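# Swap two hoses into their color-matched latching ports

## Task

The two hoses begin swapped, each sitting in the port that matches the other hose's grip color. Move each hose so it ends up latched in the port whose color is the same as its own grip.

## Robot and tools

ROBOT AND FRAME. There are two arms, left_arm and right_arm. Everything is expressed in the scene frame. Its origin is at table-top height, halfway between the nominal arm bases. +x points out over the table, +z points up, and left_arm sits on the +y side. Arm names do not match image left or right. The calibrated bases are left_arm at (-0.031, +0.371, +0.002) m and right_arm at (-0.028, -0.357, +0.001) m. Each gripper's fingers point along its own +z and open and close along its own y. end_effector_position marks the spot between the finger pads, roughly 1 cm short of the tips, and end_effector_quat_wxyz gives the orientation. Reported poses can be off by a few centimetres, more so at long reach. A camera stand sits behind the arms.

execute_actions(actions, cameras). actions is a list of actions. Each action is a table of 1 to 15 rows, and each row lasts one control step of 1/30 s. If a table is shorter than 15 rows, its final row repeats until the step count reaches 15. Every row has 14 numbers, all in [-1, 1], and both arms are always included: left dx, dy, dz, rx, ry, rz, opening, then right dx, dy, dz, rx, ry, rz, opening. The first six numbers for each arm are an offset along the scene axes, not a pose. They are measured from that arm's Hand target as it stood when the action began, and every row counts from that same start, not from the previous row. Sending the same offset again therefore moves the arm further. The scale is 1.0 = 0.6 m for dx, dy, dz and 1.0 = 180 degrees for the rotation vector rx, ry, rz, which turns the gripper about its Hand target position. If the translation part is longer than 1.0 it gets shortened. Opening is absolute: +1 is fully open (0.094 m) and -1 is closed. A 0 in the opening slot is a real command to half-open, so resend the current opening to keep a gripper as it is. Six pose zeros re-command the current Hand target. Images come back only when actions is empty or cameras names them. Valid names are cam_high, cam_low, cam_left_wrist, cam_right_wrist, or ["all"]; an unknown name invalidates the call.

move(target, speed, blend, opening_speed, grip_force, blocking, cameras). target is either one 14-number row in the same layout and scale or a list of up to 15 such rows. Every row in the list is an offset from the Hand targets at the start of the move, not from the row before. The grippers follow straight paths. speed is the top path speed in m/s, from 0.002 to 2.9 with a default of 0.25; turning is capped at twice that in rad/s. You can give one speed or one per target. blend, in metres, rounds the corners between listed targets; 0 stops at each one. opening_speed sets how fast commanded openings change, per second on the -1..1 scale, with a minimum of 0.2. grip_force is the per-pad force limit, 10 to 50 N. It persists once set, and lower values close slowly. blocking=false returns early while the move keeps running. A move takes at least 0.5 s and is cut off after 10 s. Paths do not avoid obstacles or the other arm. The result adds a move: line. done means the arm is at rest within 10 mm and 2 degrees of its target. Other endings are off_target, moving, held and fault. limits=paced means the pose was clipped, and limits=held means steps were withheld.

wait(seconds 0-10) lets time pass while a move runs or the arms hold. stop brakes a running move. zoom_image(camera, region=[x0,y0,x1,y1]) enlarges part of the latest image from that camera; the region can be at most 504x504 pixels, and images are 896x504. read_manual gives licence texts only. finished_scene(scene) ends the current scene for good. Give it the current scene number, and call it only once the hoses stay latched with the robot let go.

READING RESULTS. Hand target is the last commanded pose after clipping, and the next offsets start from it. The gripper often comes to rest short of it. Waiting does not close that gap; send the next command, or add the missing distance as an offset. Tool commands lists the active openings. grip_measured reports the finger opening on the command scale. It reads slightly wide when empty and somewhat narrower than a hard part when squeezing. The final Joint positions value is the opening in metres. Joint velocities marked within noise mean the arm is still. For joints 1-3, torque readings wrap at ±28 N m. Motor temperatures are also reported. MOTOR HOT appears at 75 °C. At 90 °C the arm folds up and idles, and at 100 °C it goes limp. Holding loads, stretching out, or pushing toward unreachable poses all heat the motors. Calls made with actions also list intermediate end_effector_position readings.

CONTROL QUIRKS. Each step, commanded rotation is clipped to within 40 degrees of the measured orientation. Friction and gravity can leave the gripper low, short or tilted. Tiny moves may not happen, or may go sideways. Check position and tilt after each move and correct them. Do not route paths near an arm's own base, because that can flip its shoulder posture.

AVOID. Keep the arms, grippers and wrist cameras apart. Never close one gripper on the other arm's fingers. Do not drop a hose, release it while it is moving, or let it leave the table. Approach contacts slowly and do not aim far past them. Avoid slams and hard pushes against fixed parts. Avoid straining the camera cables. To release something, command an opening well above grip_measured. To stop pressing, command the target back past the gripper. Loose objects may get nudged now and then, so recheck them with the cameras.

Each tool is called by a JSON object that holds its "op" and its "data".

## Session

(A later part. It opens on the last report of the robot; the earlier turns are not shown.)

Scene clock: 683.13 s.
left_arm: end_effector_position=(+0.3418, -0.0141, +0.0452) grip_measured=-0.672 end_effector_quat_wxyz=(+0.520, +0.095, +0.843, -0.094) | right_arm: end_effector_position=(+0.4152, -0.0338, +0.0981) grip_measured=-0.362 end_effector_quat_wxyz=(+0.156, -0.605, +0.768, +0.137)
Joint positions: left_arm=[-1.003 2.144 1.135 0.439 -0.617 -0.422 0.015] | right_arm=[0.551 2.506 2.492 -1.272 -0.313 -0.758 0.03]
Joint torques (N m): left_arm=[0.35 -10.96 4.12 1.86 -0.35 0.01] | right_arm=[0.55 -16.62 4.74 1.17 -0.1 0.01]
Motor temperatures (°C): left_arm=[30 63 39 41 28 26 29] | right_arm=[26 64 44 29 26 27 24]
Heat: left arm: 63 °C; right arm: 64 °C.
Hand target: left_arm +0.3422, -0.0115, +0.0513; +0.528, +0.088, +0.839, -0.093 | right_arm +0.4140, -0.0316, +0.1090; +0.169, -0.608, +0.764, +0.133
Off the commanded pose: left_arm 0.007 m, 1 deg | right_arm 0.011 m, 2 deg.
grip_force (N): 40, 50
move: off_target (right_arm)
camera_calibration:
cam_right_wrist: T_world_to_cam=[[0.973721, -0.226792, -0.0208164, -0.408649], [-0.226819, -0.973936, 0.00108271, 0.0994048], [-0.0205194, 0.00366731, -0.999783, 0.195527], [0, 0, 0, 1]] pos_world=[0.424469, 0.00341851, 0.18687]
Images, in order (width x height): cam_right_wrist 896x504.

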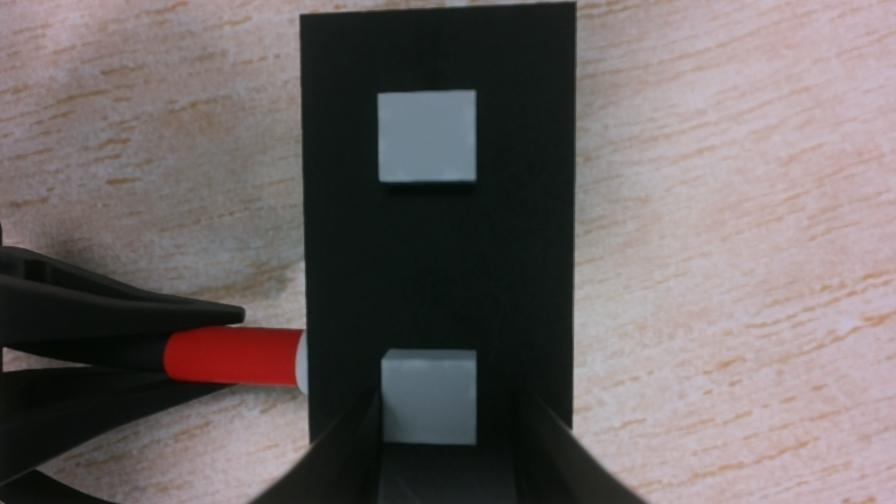

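{"op": "move", "data": {"target": [[0,0,0,0,0,0,-0.85,-0.0067,0.005,0.004,0,0,0,-0.36],[0,0,0,0,0,0,-0.85,-0.0067,0.005,0.004,0,0,0,-0.75]], "speed": 0.06, "opening_speed": 0.4, "grip_force": [40, 40], "cameras": ["cam_left_wrist","cam_right_wrist"]}}

Scene clock: 690.70 s.
left_arm: end_effector_position=(+0.3418, -0.0141, +0.0452) grip_measured=-0.672 end_effector_quat_wxyz=(+0.520, +0.095, +0.843, -0.094) | right_arm: end_effector_position=(+0.4126, -0.0301, +0.0981) grip_measured=-0.580 end_effector_quat_wxyz=(+0.158, -0.608, +0.766, +0.137)
Joint positions: left_arm=[-1.003 2.144 1.135 0.439 -0.617 -0.422 0.015] | right_arm=[0.56 2.497 2.473 -1.258 -0.311 -0.755 0.02]
Joint torques (N m): left_arm=[0.35 -10.96 4.12 1.86 -0.35 0.01] | right_arm=[0.59 -16.95 4.96 1.08 -0.08 0.08]
Motor temperatures (°C): left_arm=[30 64 39 40 28 26 29] | right_arm=[26 66 43 29 26 27 24]
Heat: left arm: 64 °C; right arm: 66 °C.
Hand target: left_arm +0.3422, -0.0115, +0.0513; +0.528, +0.088, +0.839, -0.093 | right_arm +0.4100, -0.0286, +0.1113; +0.169, -0.608, +0.765, +0.133
Off the commanded pose: left_arm 0.007 m, 1 deg | right_arm 0.014 m, 1 deg.
grip_force (N): 40, 40
move: off_target (right_arm); target 2's new opening was sent with right_arm's hand 0.014 m and 1 deg from that target
camera_calibration:
cam_left_wrist: T_world_to_cam=[[-0.268174, -0.961033, 0.0670645, 0.0727735], [-0.754504, 0.166237, -0.634892, 0.327099], [0.599004, -0.220862, -0.769684, -0.0853372], [0, 0, 0, 1]] pos_world=[0.317431, -0.003286, 0.137109]
cam_right_wrist: T_world_to_cam=[[0.975021, -0.221425, -0.0174635, -0.406005], [-0.221479, -0.975164, -0.00122835, 0.100488], [-0.0167578, 0.00506547, -0.999847, 0.193961], [0, 0, 0, 1]] pos_world=[0.42137, 0.00711012, 0.186964]
Images, in order (width x height): cam_left_wrist 896x504, cam_right_wrist 896x504.

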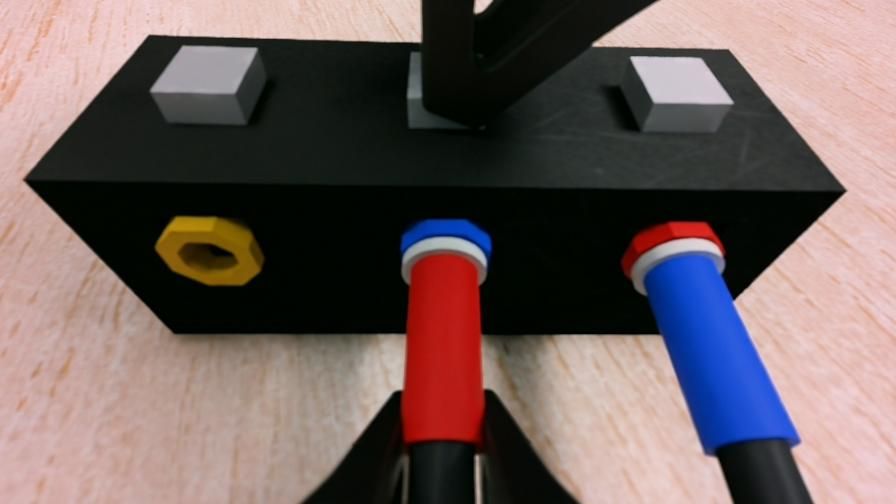

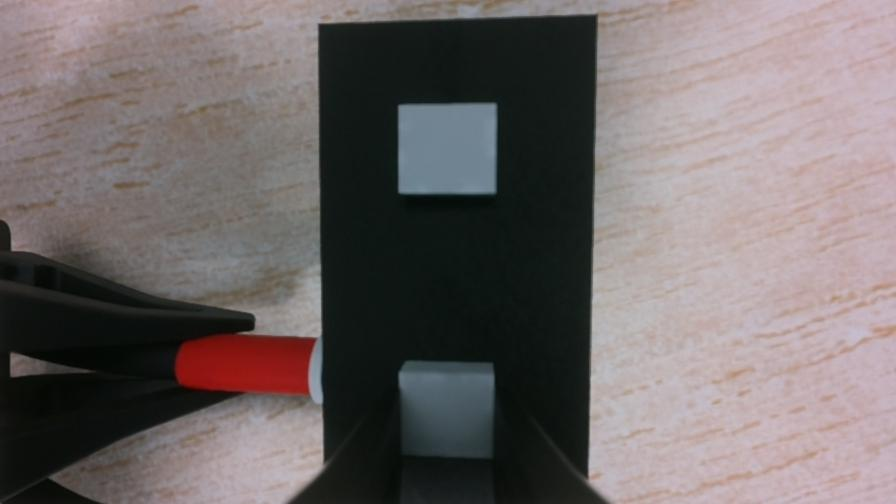

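{"op": "move", "data": {"target": [0,0,0,0,0,0,-0.85,0,0,-0.058,0,0,0,-0.75], "speed": 0.06, "cameras": ["cam_left_wrist","cam_right_wrist"]}}

{"op": "zoom_image", "data": {"camera": "cam_left_wrist", "region": [340, 0, 560, 180]}}

Scene clock: 694.73 s.
left_arm: end_effector_position=(+0.3418, -0.0141, +0.0452) grip_measured=-0.672 end_effector_quat_wxyz=(+0.520, +0.095, +0.843, -0.094) | right_arm: end_effector_position=(+0.4124, -0.0300, +0.0962) grip_measured=-0.580 end_effector_quat_wxyz=(+0.182, -0.607, +0.762, +0.135)
Joint positions: left_arm=[-1.003 2.144 1.135 0.439 -0.617 -0.422 0.015] | right_arm=[0.56 2.402 2.279 -1.107 -0.312 -0.751 0.02]
Joint torques (N m): left_arm=[0.35 -10.95 4.12 1.85 -0.35 0.01] | right_arm=[0.61 -11.85 3.45 1.42 -0.06 0.04]
Motor temperatures (°C): left_arm=[30 64 39 40 28 26 29] | right_arm=[26 69 43 29 26 27 24]
Heat: left arm: 64 °C; right arm: 69 °C.
Hand target: left_arm +0.3422, -0.0115, +0.0513; +0.528, +0.088, +0.839, -0.093 | right_arm +0.4101, -0.0286, +0.0768; +0.169, -0.608, +0.764, +0.133
Off the commanded pose: left_arm 0.007 m, 1 deg | right_arm 0.020 m, 2 deg.
grip_force (N): 40, 40
move: off_target (right_arm)
camera_calibration:
cam_left_wrist: T_world_to_cam=[[-0.268174, -0.961033, 0.0670645, 0.0727735], [-0.754504, 0.166237, -0.634892, 0.327099], [0.599004, -0.220862, -0.769684, -0.0853372], [0, 0, 0, 1]] pos_world=[0.317431, -0.003286, 0.137109]
cam_right_wrist: T_world_to_cam=[[0.974343, -0.224444, 0.0167535, -0.408908], [-0.223714, -0.973946, -0.0371642, 0.104923], [0.0246583, 0.0324627, -0.999169, 0.175787], [0, 0, 0, 1]] pos_world=[0.417555, 0.0047056, 0.186391]
Images, in order (width x height): cam_left_wrist 896x504, cam_right_wrist 896x504.

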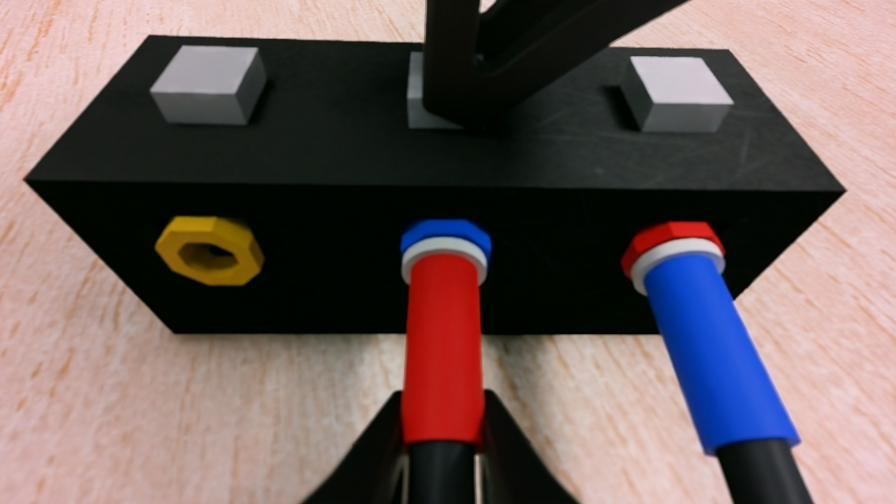

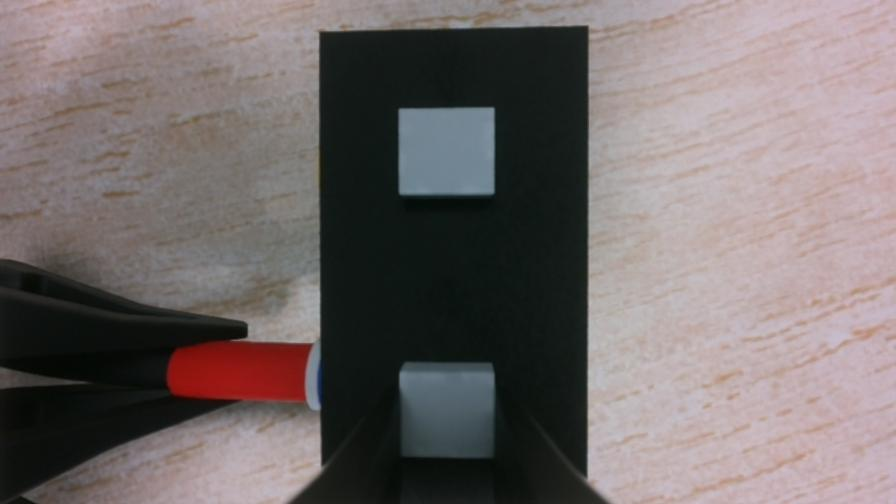

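Scaled by 2.291.

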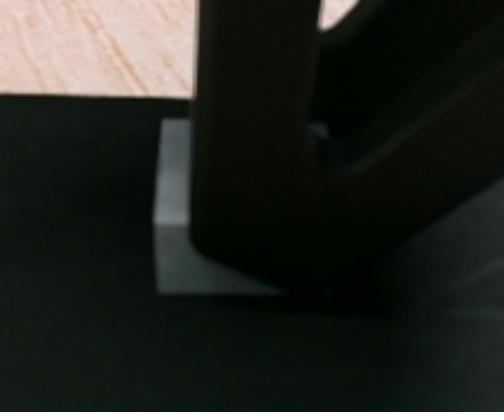

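{"op": "move", "data": {"target": [0,0,0,0,0,0,-0.85,0,0,-0.05,0,0,0,-0.75], "speed": 0.08, "cameras": ["cam_left_wrist"]}}

{"op": "zoom_image", "data": {"camera": "cam_left_wrist", "region": [340, 0, 560, 180]}}

Scene clock: 700.00 s.
left_arm: end_effector_position=(+0.3418, -0.0141, +0.0452) grip_measured=-0.672 end_effector_quat_wxyz=(+0.520, +0.095, +0.843, -0.094) | right_arm: end_effector_position=(+0.4125, -0.0302, +0.0941) grip_measured=-0.580 end_effector_quat_wxyz=(+0.203, -0.605, +0.757, +0.137)
Joint positions: left_arm=[-1.003 2.144 1.135 0.439 -0.617 -0.422 0.015] | right_arm=[0.556 2.343 2.15 -0.996 -0.324 -0.749 0.02]
Joint torques (N m): left_arm=[0.35 -10.95 4.12 1.85 -0.35 0.01] | right_arm=[0.95 -7.69 2.44 1.68 0.07 -0.01]
Motor temperatures (°C): left_arm=[30 65 39 40 28 26 29] | right_arm=[26 68 42 29 26 27 25]
Heat: left arm: 65 °C; right arm: 68 °C.
Hand target: left_arm +0.3422, -0.0115, +0.0513; +0.528, +0.088, +0.839, -0.093 | right_arm +0.4101, -0.0286, +0.0467; +0.169, -0.608, +0.764, +0.133
Off the commanded pose: left_arm 0.007 m, 1 deg | right_arm 0.047 m, 4 deg.
grip_force (N): 40, 40
move: off_target (right_arm)
camera_calibration:
cam_left_wrist: T_world_to_cam=[[-0.268174, -0.961033, 0.0670645, 0.0727735], [-0.754504, 0.166237, -0.634892, 0.327099], [0.599004, -0.220862, -0.769684, -0.0853372], [0, 0, 0, 1]] pos_world=[0.317431, -0.003286, 0.137109]
Images, in order (width x height): cam_left_wrist 896x504.

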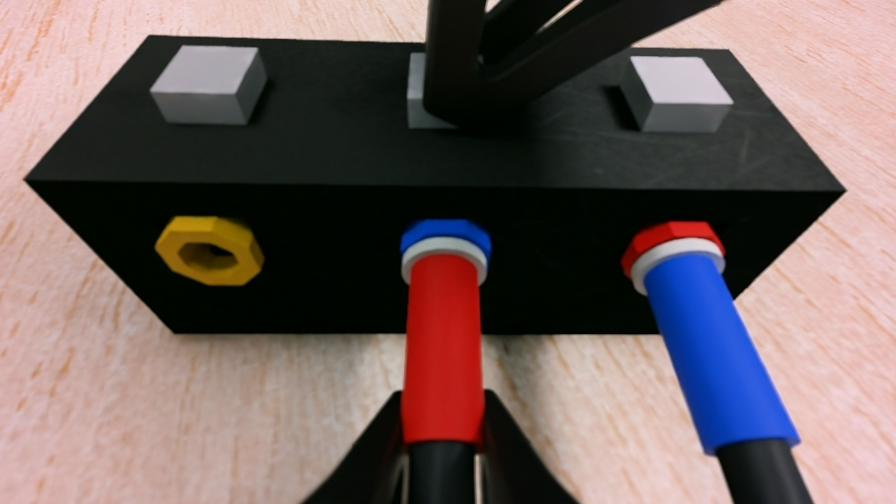

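Scaled by 2.291.

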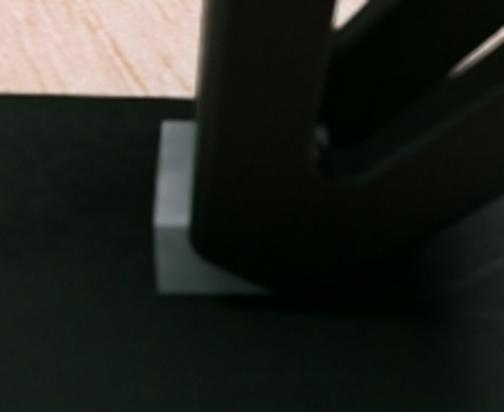

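{"op": "move", "data": {"target": [0,0,0,0,0,0,-0.85,0,0,-0.067,-0.02,0.005,0,-0.75], "speed": 0.1, "cameras": ["cam_left_wrist"]}}

{"op": "zoom_image", "data": {"camera": "cam_left_wrist", "region": [340, 0, 560, 180]}}

Scene clock: 704.17 s.
left_arm: end_effector_position=(+0.3418, -0.0141, +0.0452) grip_measured=-0.672 end_effector_quat_wxyz=(+0.520, +0.095, +0.843, -0.094) | right_arm: end_effector_position=(+0.4123, -0.0304, +0.0915) grip_measured=-0.580 end_effector_quat_wxyz=(+0.207, -0.605, +0.756, +0.137)
Joint positions: left_arm=[-1.003 2.144 1.135 0.439 -0.617 -0.422 0.015] | right_arm=[0.556 2.331 2.115 -0.965 -0.323 -0.749 0.02]
Joint torques (N m): left_arm=[0.35 -10.96 4.12 1.85 -0.35 0.01] | right_arm=[2.14 -2.89 1.05 1.81 0.57 -0.06]
Motor temperatures (°C): left_arm=[30 65 39 40 28 26 29] | right_arm=[26 66 42 29 26 27 25]
Heat: left arm: 65 °C; right arm: 66 °C.
Hand target: left_arm +0.3422, -0.0115, +0.0513; +0.528, +0.088, +0.839, -0.093 | right_arm +0.4099, -0.0286, +0.0064; +0.144, -0.612, +0.770, +0.114
Off the commanded pose: left_arm 0.007 m, 1 deg | right_arm 0.085 m, 8 deg.
grip_force (N): 40, 40
move: off_target (right_arm)
camera_calibration:
cam_left_wrist: T_world_to_cam=[[-0.268174, -0.961033, 0.0670645, 0.0727735], [-0.754504, 0.166237, -0.634892, 0.327099], [0.599004, -0.220862, -0.769684, -0.0853372], [0, 0, 0, 1]] pos_world=[0.317431, -0.003286, 0.137109]
Images, in order (width x height): cam_left_wrist 896x504.

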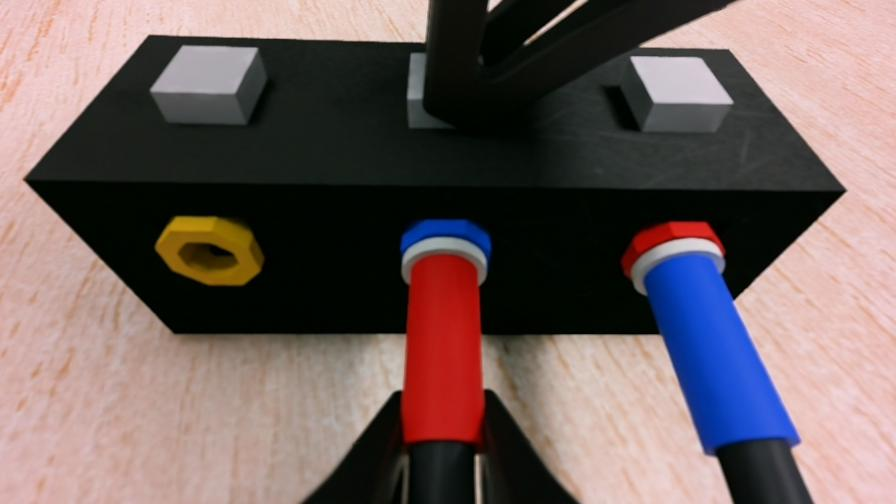

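Scaled by 2.291.

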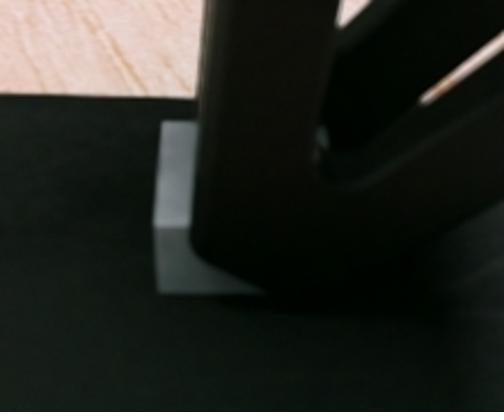

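{"op": "move", "data": {"target": [[0,0,0,0,0,0,-0.85,0,0,0.1667,0.02,-0.005,0,-0.75],[0,0,0,0,0,0,-0.85,0,0,0.1667,0.02,-0.005,0,-0.42]], "speed": 0.1, "cameras": ["cam_right_wrist"]}}

Scene clock: 718.43 s.
left_arm: end_effector_position=(+0.3418, -0.0141, +0.0452) grip_measured=-0.672 end_effector_quat_wxyz=(+0.520, +0.095, +0.843, -0.094) | right_arm: end_effector_position=(+0.4116, -0.0330, +0.1035) grip_measured=-0.422 end_effector_quat_wxyz=(+0.169, -0.606, +0.767, +0.128)
Joint positions: left_arm=[-1.003 2.144 1.135 0.439 -0.617 -0.422 0.015] | right_arm=[0.561 2.436 2.379 -1.2 -0.294 -0.748 0.027]
Joint torques (N m): left_arm=[0.34 -10.96 4.12 1.86 -0.35 0.01] | right_arm=[0.49 -12.66 9.21 0.88 -0.24 0.02]
Motor temperatures (°C): left_arm=[30 66 39 40 28 26 29] | right_arm=[26 60 41 30 26 27 25]
Heat: left arm: 66 °C; right arm: 60 °C.
Hand target: left_arm +0.3422, -0.0115, +0.0513; +0.528, +0.088, +0.839, -0.093 | right_arm +0.4099, -0.0286, +0.1063; +0.169, -0.608, +0.764, +0.133
Off the commanded pose: left_arm 0.007 m, 1 deg | right_arm 0.006 m, 1 deg.
grip_force (N): 40, 40
move: done
camera_calibration:
cam_right_wrist: T_world_to_cam=[[0.973103, -0.230173, 0.00954326, -0.407896], [-0.230108, -0.973137, -0.00746503, 0.101694], [0.0110051, 0.00506827, -0.999927, 0.187986], [0, 0, 0, 1]] pos_world=[0.418256, 0.00412303, 0.192624]
Images, in order (width x height): cam_right_wrist 896x504.

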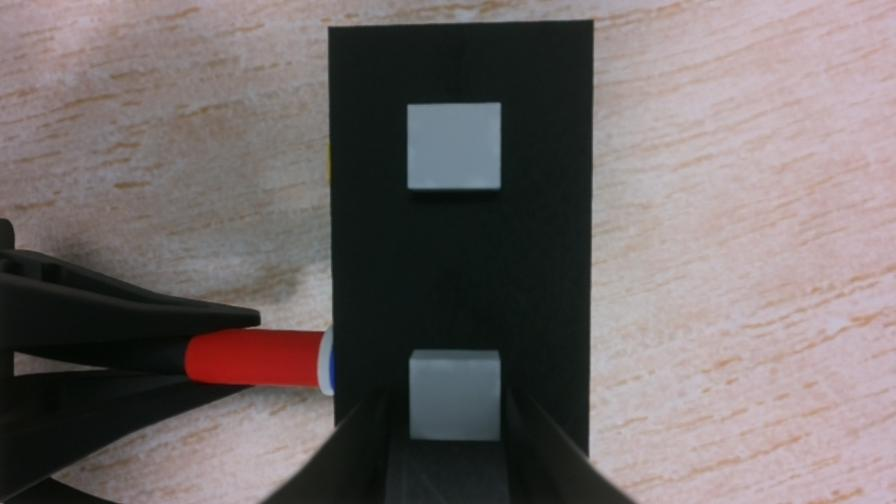

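{"op": "move", "data": {"target": [[0,0,0,0,0,0,-0.85,0,0.003,0,0,0,0,-0.8],[0,0,0,0,0,0,-0.85,0,0.003,-0.09,0,0,0,-0.8]], "speed": 0.08, "grip_force": [40, 50], "cameras": ["cam_left_wrist","cam_right_wrist"]}}

{"op": "zoom_image", "data": {"camera": "cam_left_wrist", "region": [340, 0, 560, 180]}}

Scene clock: 725.03 s.
left_arm: end_effector_position=(+0.3418, -0.0141, +0.0452) grip_measured=-0.672 end_effector_quat_wxyz=(+0.520, +0.095, +0.843, -0.094) | right_arm: end_effector_position=(+0.4120, -0.0317, +0.0979) grip_measured=-0.625 end_effector_quat_wxyz=(+0.199, -0.605, +0.759, +0.132)
Joint positions: left_arm=[-1.003 2.144 1.135 0.439 -0.617 -0.422 0.015] | right_arm=[0.558 2.346 2.176 -1.025 -0.31 -0.748 0.018]
Joint torques (N m): left_arm=[0.35 -10.96 4.12 1.85 -0.35 0.01] | right_arm=[0.99 -7.75 2.54 1.73 -0.06 0.03]
Motor temperatures (°C): left_arm=[30 66 39 40 28 26 29] | right_arm=[26 62 42 29 26 27 25]
Heat: left arm: 66 °C; right arm: 62 °C.
Hand target: left_arm +0.3422, -0.0114, +0.0513; +0.528, +0.088, +0.839, -0.093 | right_arm +0.4101, -0.0268, +0.0526; +0.169, -0.608, +0.764, +0.133
Off the commanded pose: left_arm 0.007 m, 1 deg | right_arm 0.046 m, 4 deg.
grip_force (N): 40, 50
move: off_target (right_arm)
camera_calibration:
cam_left_wrist: T_world_to_cam=[[-0.268174, -0.961033, 0.0670645, 0.0727735], [-0.754504, 0.166237, -0.634892, 0.327099], [0.599004, -0.220862, -0.769684, -0.0853372], [0, 0, 0, 1]] pos_world=[0.317431, -0.003286, 0.137109]
cam_right_wrist: T_world_to_cam=[[0.972399, -0.229477, 0.0421971, -0.410818], [-0.226801, -0.972092, -0.0599875, 0.10683], [0.0547852, 0.0487614, -0.997307, 0.165441], [0, 0, 0, 1]] pos_world=[0.414645, 0.00150799, 0.18874]
Images, in order (width x height): cam_left_wrist 896x504, cam_right_wrist 896x504.

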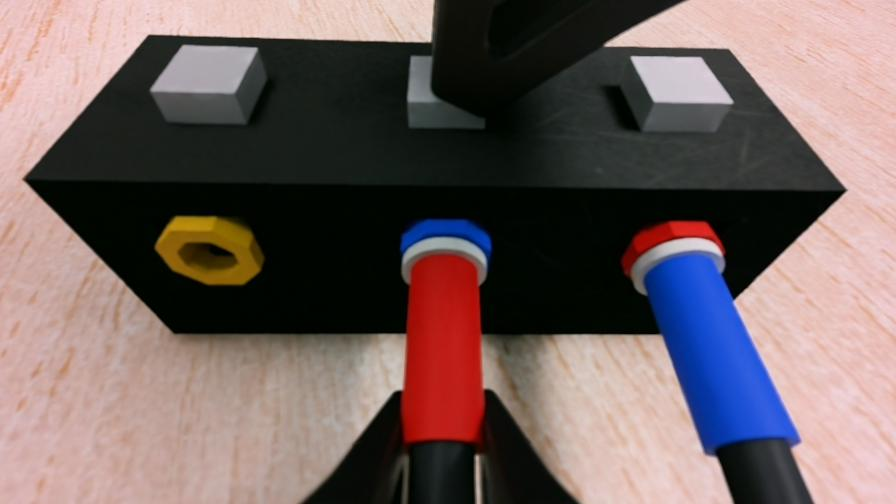

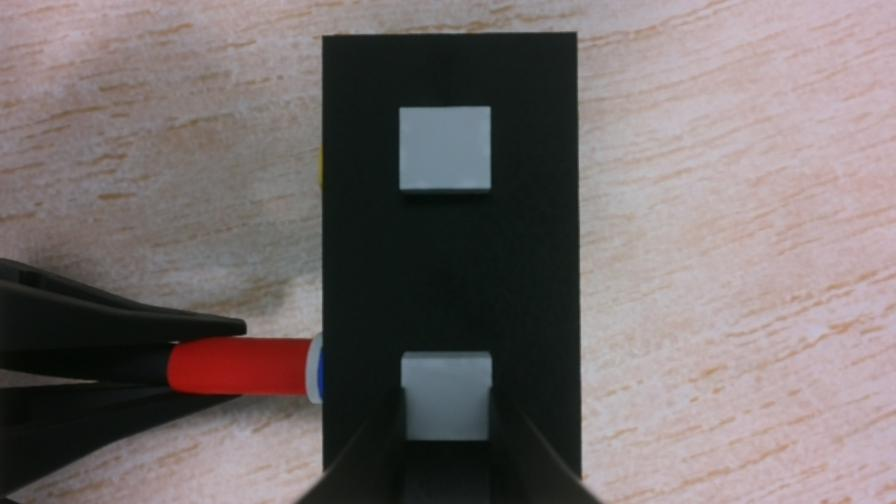

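Scaled by 2.291.

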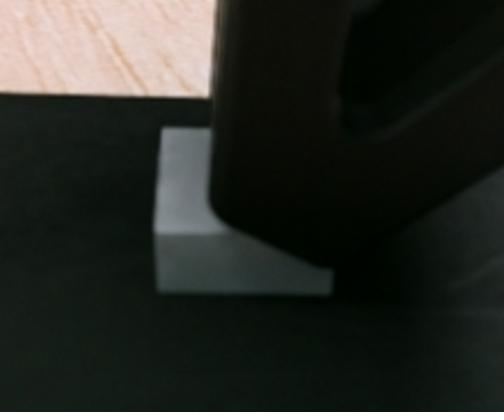

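{"op": "move", "data": {"target": [0,0,0,0,0,0,-0.85,0,0.0,-0.08,-0.01,0.003,0,-0.8], "speed": 0.1, "cameras": ["cam_left_wrist"]}}

{"op": "zoom_image", "data": {"camera": "cam_left_wrist", "region": [340, 0, 560, 180]}}

Scene clock: 728.77 s.
left_arm: end_effector_position=(+0.3361, -0.0134, +0.0415) grip_measured=-0.672 end_effector_quat_wxyz=(+0.519, +0.100, +0.845, -0.086) | right_arm: end_effector_position=(+0.4118, -0.0318, +0.0930) grip_measured=-0.625 end_effector_quat_wxyz=(+0.219, -0.605, +0.754, +0.130)
Joint positions: left_arm=[-1.016 2.144 1.126 0.431 -0.634 -0.422 0.015] | right_arm=[0.558 2.294 2.052 -0.912 -0.313 -0.748 0.018]
Joint torques (N m): left_arm=[1.59 -10.93 4.7 1.92 -0.17 0.01] | right_arm=[1.59 -1.81 0.92 1.99 0.21 -0.01]
Motor temperatures (°C): left_arm=[30 67 39 40 28 26 29] | right_arm=[26 61 41 30 26 27 25]
Heat: left arm: 67 °C; right arm: 61 °C.
Hand target: left_arm +0.3422, -0.0115, +0.0513; +0.528, +0.088, +0.839, -0.093 | right_arm +0.4100, -0.0268, +0.0046; +0.156, -0.610, +0.767, +0.124
Off the commanded pose: left_arm 0.012 m, 2 deg | right_arm 0.089 m, 7 deg.
grip_force (N): 40, 50
move: off_target (left_arm, right_arm)
camera_calibration:
cam_left_wrist: T_world_to_cam=[[-0.267098, -0.962417, 0.0491149, 0.0725384], [-0.755573, 0.177514, -0.630554, 0.320629], [0.598137, -0.205529, -0.77459, -0.0839195], [0, 0, 0, 1]] pos_world=[0.311828, -0.00435173, 0.133608]
Images, in order (width x height): cam_left_wrist 896x504.

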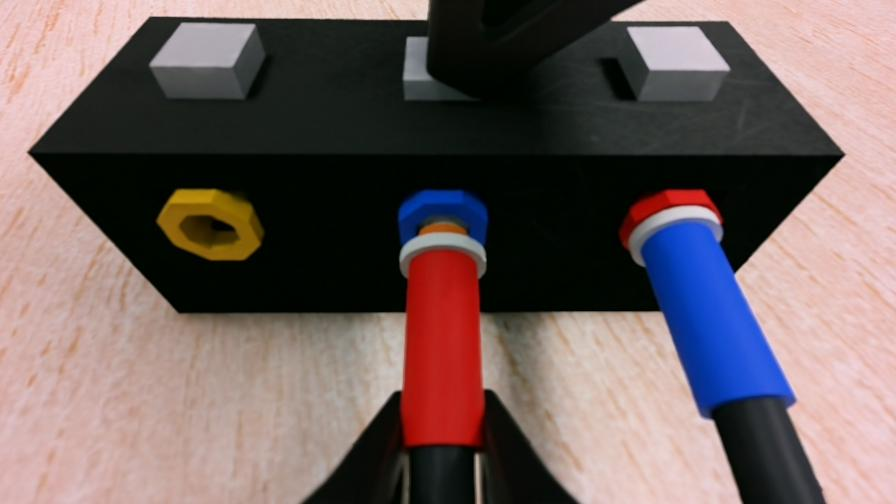

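Scaled by 2.291.

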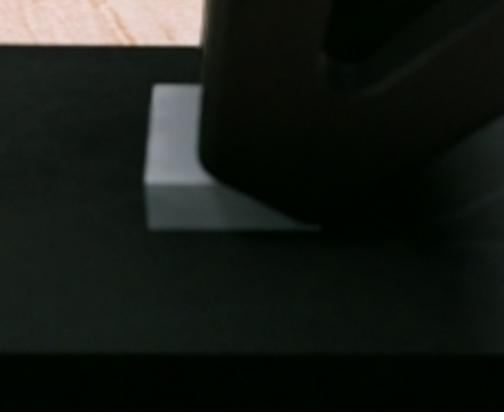

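{"op": "move", "data": {"target": [-0.08,0.0217,0.005,0,0,0,-0.85,0,0,0,0,0,0,-0.8], "speed": 0.08, "cameras": ["cam_left_wrist","cam_right_wrist"]}}

Scene clock: 733.47 s.
left_arm: end_effector_position=(+0.2961, +0.0020, +0.0370) grip_measured=-0.672 end_effector_quat_wxyz=(+0.518, +0.101, +0.846, -0.081) | right_arm: end_effector_position=(+0.4118, -0.0318, +0.0930) grip_measured=-0.625 end_effector_quat_wxyz=(+0.219, -0.605, +0.754, +0.130)
Joint positions: left_arm=[-1.086 2.064 0.977 0.46 -0.697 -0.472 0.015] | right_arm=[0.558 2.294 2.052 -0.912 -0.313 -0.748 0.018]
Joint torques (N m): left_arm=[-0.21 -12.31 3.74 1.7 -0.32 -0.11] | right_arm=[1.62 -1.81 0.91 1.98 0.21 -0.01]
Motor temperatures (°C): left_arm=[30 67 39 40 28 26 29] | right_arm=[26 59 41 31 26 27 25]
Heat: left arm: 67 °C; right arm: 59 °C.
Hand target: left_arm +0.2942, +0.0015, +0.0543; +0.528, +0.088, +0.839, -0.093 | right_arm +0.4100, -0.0268, +0.0046; +0.156, -0.610, +0.767, +0.124
Off the commanded pose: left_arm 0.017 m, 2 deg | right_arm 0.089 m, 7 deg.
grip_force (N): 40, 50
move: off_target (left_arm, right_arm)
camera_calibration:
cam_left_wrist: T_world_to_cam=[[-0.263265, -0.963894, 0.039999, 0.0761193], [-0.757137, 0.180744, -0.627754, 0.285239], [0.597859, -0.19555, -0.777383, -0.0600837], [0, 0, 0, 1]] pos_world=[0.271926, 0.0100664, 0.129307]
cam_right_wrist: T_world_to_cam=[[0.970462, -0.230861, 0.0700492, -0.412188], [-0.224289, -0.970308, -0.0905366, 0.10828], [0.0888707, 0.072151, -0.993427, 0.146967], [0, 0, 0, 1]] pos_world=[0.411238, -0.00069682, 0.184678]
Images, in order (width x height): cam_left_wrist 896x504, cam_right_wrist 896x504.

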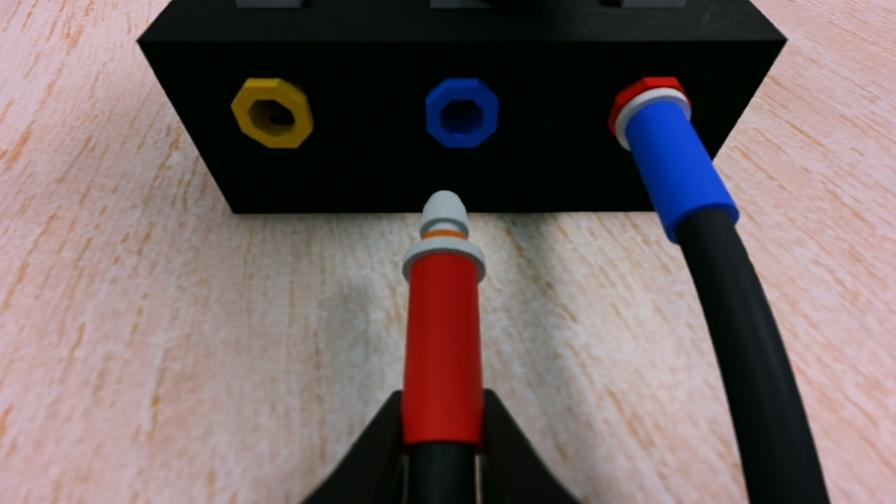

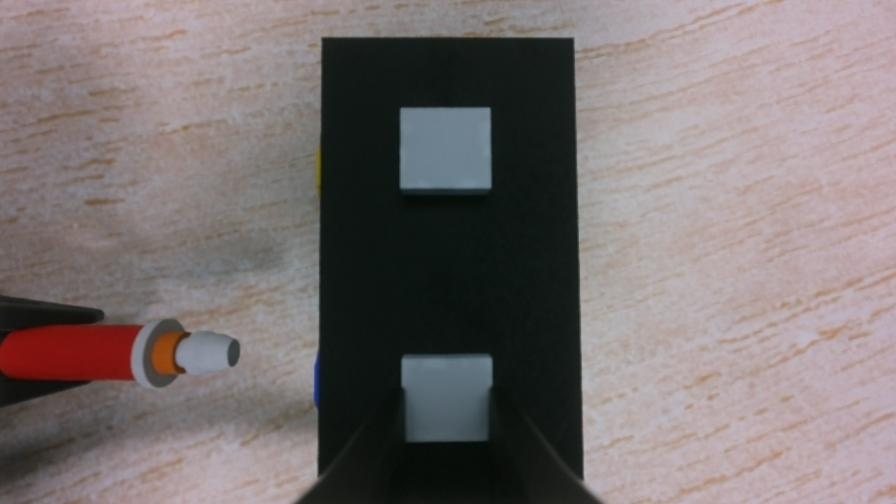

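{"op": "move", "data": {"target": [[0,0,0,0,0,0,-0.85,0,0,0.16,0.01,-0.003,0,-0.8],[0,0,0,0,0,0,-0.85,0,0,0.165,0.01,-0.003,0,-0.36],[-0.0737,0.2142,0.0345,0.0144,0.0536,0,-0.85,-0.0238,-0.0887,0.2173,0.01,-0.003,0,-0.36]], "speed": 0.12, "cameras": ["all"]}}

Scene clock: 760.13 s.
left_arm: end_effector_position=(+0.2491, +0.1292, +0.0687) grip_measured=-0.672 end_effector_quat_wxyz=(+0.449, +0.099, +0.885, -0.071) | right_arm: end_effector_position=(+0.4018, -0.0770, +0.1167) grip_measured=-0.362 end_effector_quat_wxyz=(+0.159, -0.606, +0.770, +0.126)
Joint positions: left_arm=[-0.97 1.49 0.579 0.156 -0.542 -0.498 0.015] | right_arm=[0.494 2.297 2.198 -1.198 -0.306 -0.816 0.03]
Joint torques (N m): left_arm=[1.13 -6.86 4.48 1.67 -0.09 -0.02] | right_arm=[-0.65 -16.64 5.39 0.79 -0.39 -0.1]
Motor temperatures (°C): left_arm=[30 73 39 39 28 26 29] | right_arm=[26 53 40 32 26 27 26]
Heat: left arm: 73 °C; right arm: 53 °C.
Hand target: left_arm +0.2500, +0.1300, +0.0750; +0.454, +0.092, +0.883, -0.081 | right_arm +0.3957, -0.0799, +0.1349; +0.169, -0.608, +0.764, +0.133
Off the commanded pose: left_arm 0.006 m, 2 deg | right_arm 0.019 m, 2 deg.
grip_force (N): 40, 50
move: off_target (right_arm)
camera_calibration:
cam_left_wrist: T_world_to_cam=[[-0.246497, -0.968049, 0.0460563, 0.181008], [-0.847557, 0.192283, -0.494646, 0.25851], [0.469985, -0.160964, -0.867873, 0.0510155], [0, 0, 0, 1]] pos_world=[0.239744, 0.13373, 0.16381]
cam_right_wrist: T_world_to_cam=[[0.972665, -0.232213, -0.000420176, -0.407383], [-0.23219, -0.972592, 0.0123678, 0.0552896], [-0.00328063, -0.0119322, -0.999923, 0.205924], [0, 0, 0, 1]] pos_world=[0.40976, -0.0383681, 0.205053]

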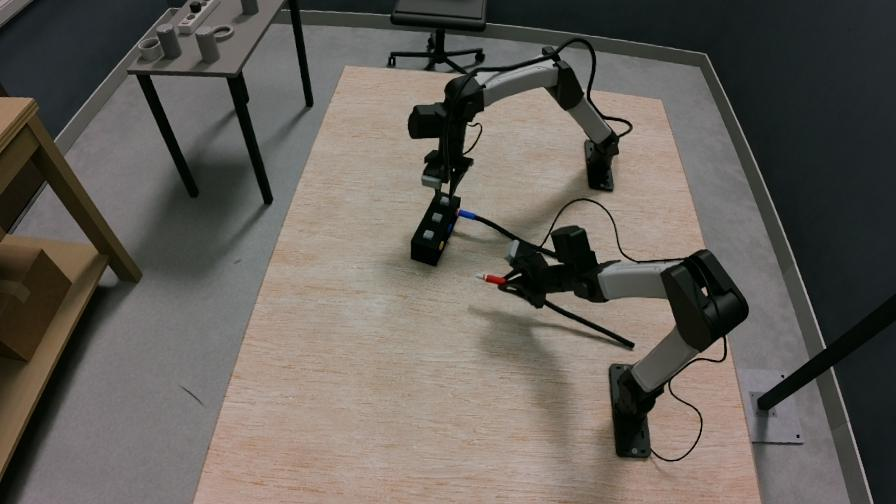

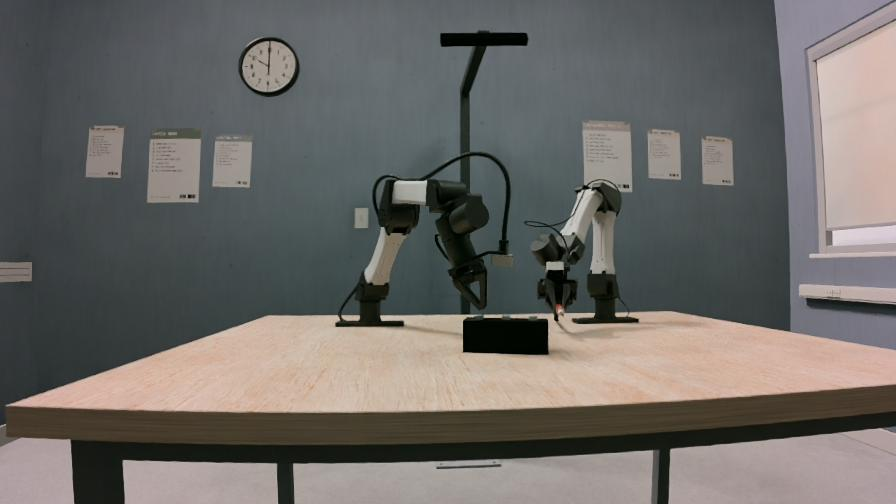

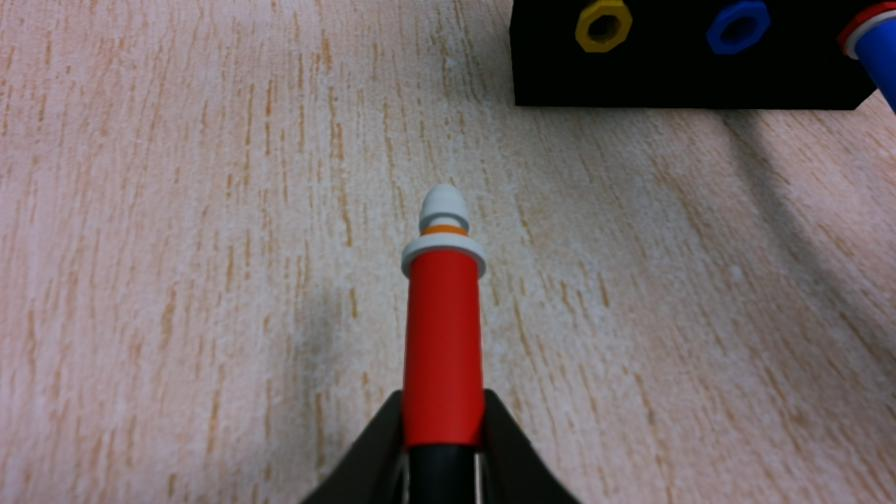

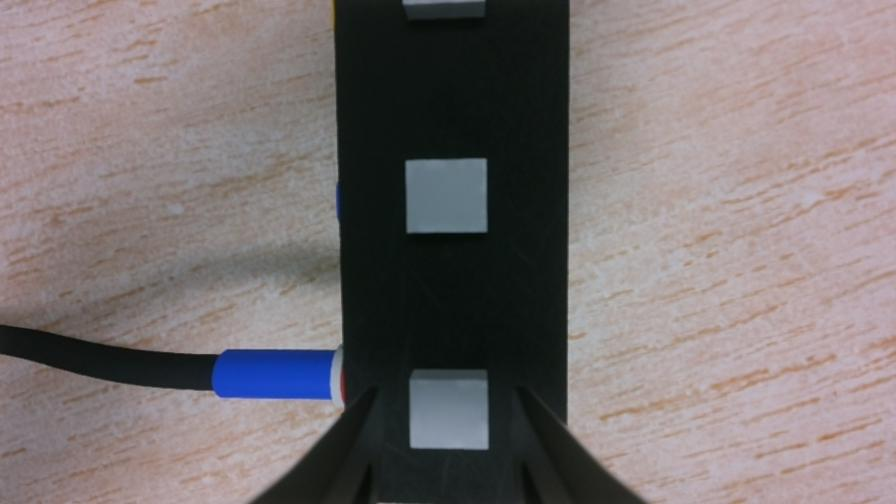

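{"op": "move", "data": {"target": [0,0,-0.08,0,0,0,-0.85,0,0,0,0,0,0,-0.36], "speed": 0.12, "cameras": ["cam_left_wrist"]}}

Scene clock: 767.77 s.
left_arm: end_effector_position=(+0.2481, +0.1301, +0.0270) grip_measured=-0.672 end_effector_quat_wxyz=(+0.451, +0.098, +0.884, -0.074) | right_arm: end_effector_position=(+0.4018, -0.0769, +0.1167) grip_measured=-0.362 end_effector_quat_wxyz=(+0.159, -0.606, +0.769, +0.126)
Joint positions: left_arm=[-0.97 1.645 0.491 0.408 -0.54 -0.498 0.015] | right_arm=[0.494 2.297 2.198 -1.198 -0.306 -0.817 0.03]
Joint torques (N m): left_arm=[1.14 -4.92 3.7 1.87 -0.09 -0.02] | right_arm=[-0.65 -16.65 5.41 0.79 -0.39 -0.12]
Motor temperatures (°C): left_arm=[30 68 39 40 28 26 29] | right_arm=[26 56 41 31 26 27 26]
Heat: left arm: 68 °C; right arm: 56 °C.
Hand target: left_arm +0.2500, +0.1300, +0.0271; +0.454, +0.092, +0.883, -0.081 | right_arm +0.3957, -0.0799, +0.1349; +0.169, -0.608, +0.764, +0.133
Off the commanded pose: left_arm 0.002 m, 1 deg | right_arm 0.019 m, 2 deg.
grip_force (N): 40, 50
move: off_target (right_arm)
camera_calibration:
cam_left_wrist: T_world_to_cam=[[-0.248108, -0.967309, 0.0524946, 0.183716], [-0.84543, 0.189753, -0.499242, 0.236775], [0.47296, -0.168246, -0.864871, 0.0156613], [0, 0, 0, 1]] pos_world=[0.23835, 0.135416, 0.122109]
Images, in order (width x height): cam_left_wrist 896x504.

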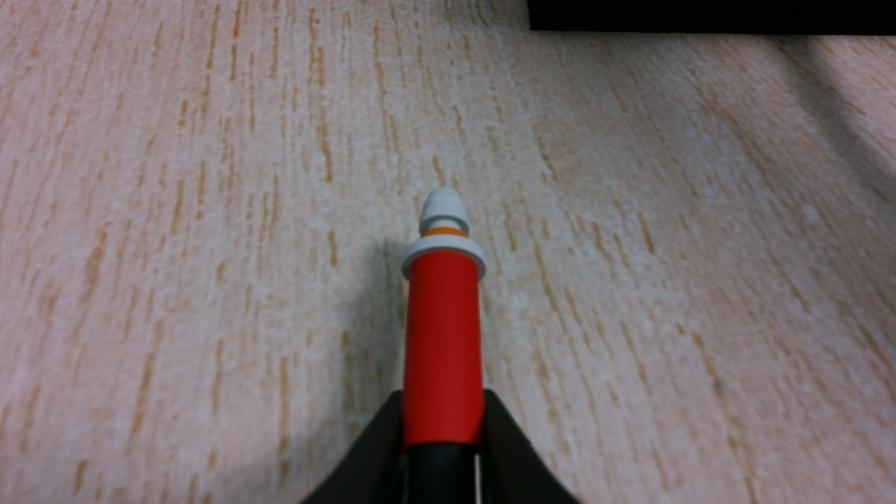

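{"op": "move", "data": {"target": [0,0,-0.0208,-0.0086,-0.0322,0,-0.85,0,0,0,0,0,0,-0.36], "speed": 0.06, "cameras": ["cam_left_wrist"]}}

Scene clock: 772.53 s.
left_arm: end_effector_position=(+0.2520, +0.1306, +0.0162) grip_measured=-0.672 end_effector_quat_wxyz=(+0.497, +0.084, +0.859, -0.089) | right_arm: end_effector_position=(+0.4018, -0.0769, +0.1167) grip_measured=-0.362 end_effector_quat_wxyz=(+0.159, -0.606, +0.769, +0.126)
Joint positions: left_arm=[-0.982 1.779 0.407 0.739 -0.592 -0.468 0.015] | right_arm=[0.494 2.297 2.198 -1.198 -0.306 -0.817 0.03]
Joint torques (N m): left_arm=[-0.23 -4.81 2.81 1.92 -0.19 0.11] | right_arm=[-0.65 -16.65 5.42 0.79 -0.39 -0.12]
Motor temperatures (°C): left_arm=[29 65 39 40 28 26 29] | right_arm=[26 58 41 30 26 27 25]
Heat: left arm: 65 °C; right arm: 58 °C.
Hand target: left_arm +0.2500, +0.1301, +0.0145; +0.499, +0.090, +0.858, -0.088 | right_arm +0.3957, -0.0799, +0.1349; +0.169, -0.608, +0.764, +0.133
Off the commanded pose: left_arm 0.003 m, 1 deg | right_arm 0.019 m, 2 deg.
grip_force (N): 40, 50
move: off_target (right_arm)
camera_calibration:
cam_left_wrist: T_world_to_cam=[[-0.242219, -0.96711, 0.0776391, 0.183779], [-0.793485, 0.151412, -0.589454, 0.227879], [0.558312, -0.204382, -0.804062, -0.0132469], [0, 0, 0, 1]] pos_world=[0.232729, 0.140524, 0.109404]
Images, in order (width x height): cam_left_wrist 896x504.

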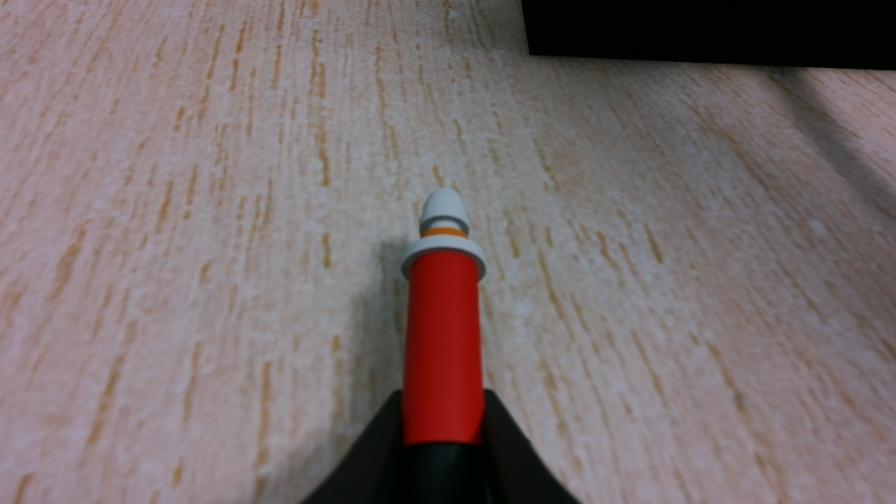

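{"op": "move", "data": {"target": [0,0,0,0,0,0,-0.35,0,0,0,0,0,0,-0.36], "opening_speed": 0.5, "cameras": ["cam_left_wrist"]}}

Scene clock: 781.27 s.
left_arm: end_effector_position=(+0.2522, +0.1297, +0.0164) grip_measured=-0.352 end_effector_quat_wxyz=(+0.498, +0.084, +0.858, -0.091) | right_arm: end_effector_position=(+0.4018, -0.0769, +0.1167) grip_measured=-0.362 end_effector_quat_wxyz=(+0.159, -0.606, +0.769, +0.126)
Joint positions: left_arm=[-0.982 1.784 0.407 0.749 -0.592 -0.468 0.03] | right_arm=[0.494 2.297 2.198 -1.198 -0.306 -0.817 0.03]
Joint torques (N m): left_arm=[-0.16 -5.11 2.78 1.83 -0.19 0.11] | right_arm=[-0.65 -16.65 5.38 0.79 -0.39 -0.12]
Motor temperatures (°C): left_arm=[29 61 39 41 28 26 29] | right_arm=[26 61 41 30 26 27 25]
Heat: left arm: 61 °C; right arm: 61 °C.
Hand target: left_arm +0.2499, +0.1301, +0.0145; +0.499, +0.090, +0.858, -0.088 | right_arm +0.3957, -0.0799, +0.1349; +0.169, -0.608, +0.764, +0.133
Off the commanded pose: left_arm 0.003 m, 1 deg | right_arm 0.019 m, 2 deg.
grip_force (N): 40, 50
move: off_target (right_arm)
camera_calibration:
cam_left_wrist: T_world_to_cam=[[-0.243595, -0.966527, 0.0805426, 0.183203], [-0.791419, 0.150083, -0.592563, 0.228065], [0.56064, -0.208088, -0.801488, -0.0135779], [0, 0, 0, 1]] pos_world=[0.232735, 0.140017, 0.109505]
Images, in order (width x height): cam_left_wrist 896x504.

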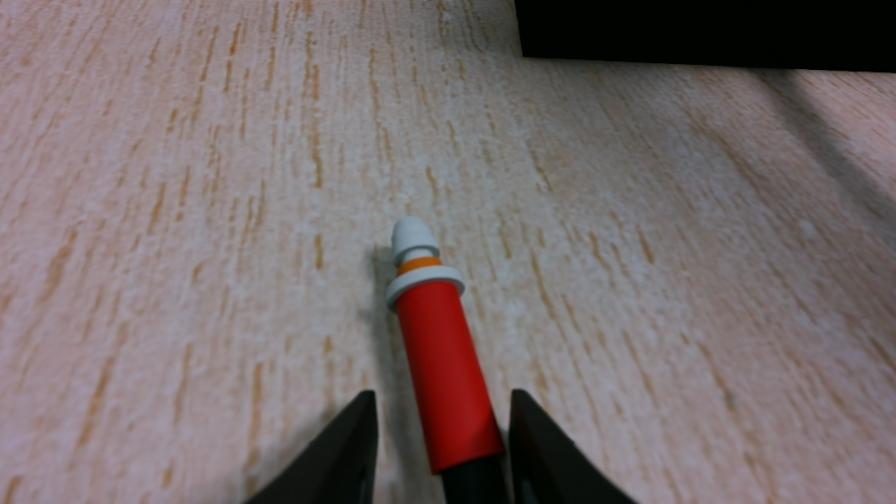

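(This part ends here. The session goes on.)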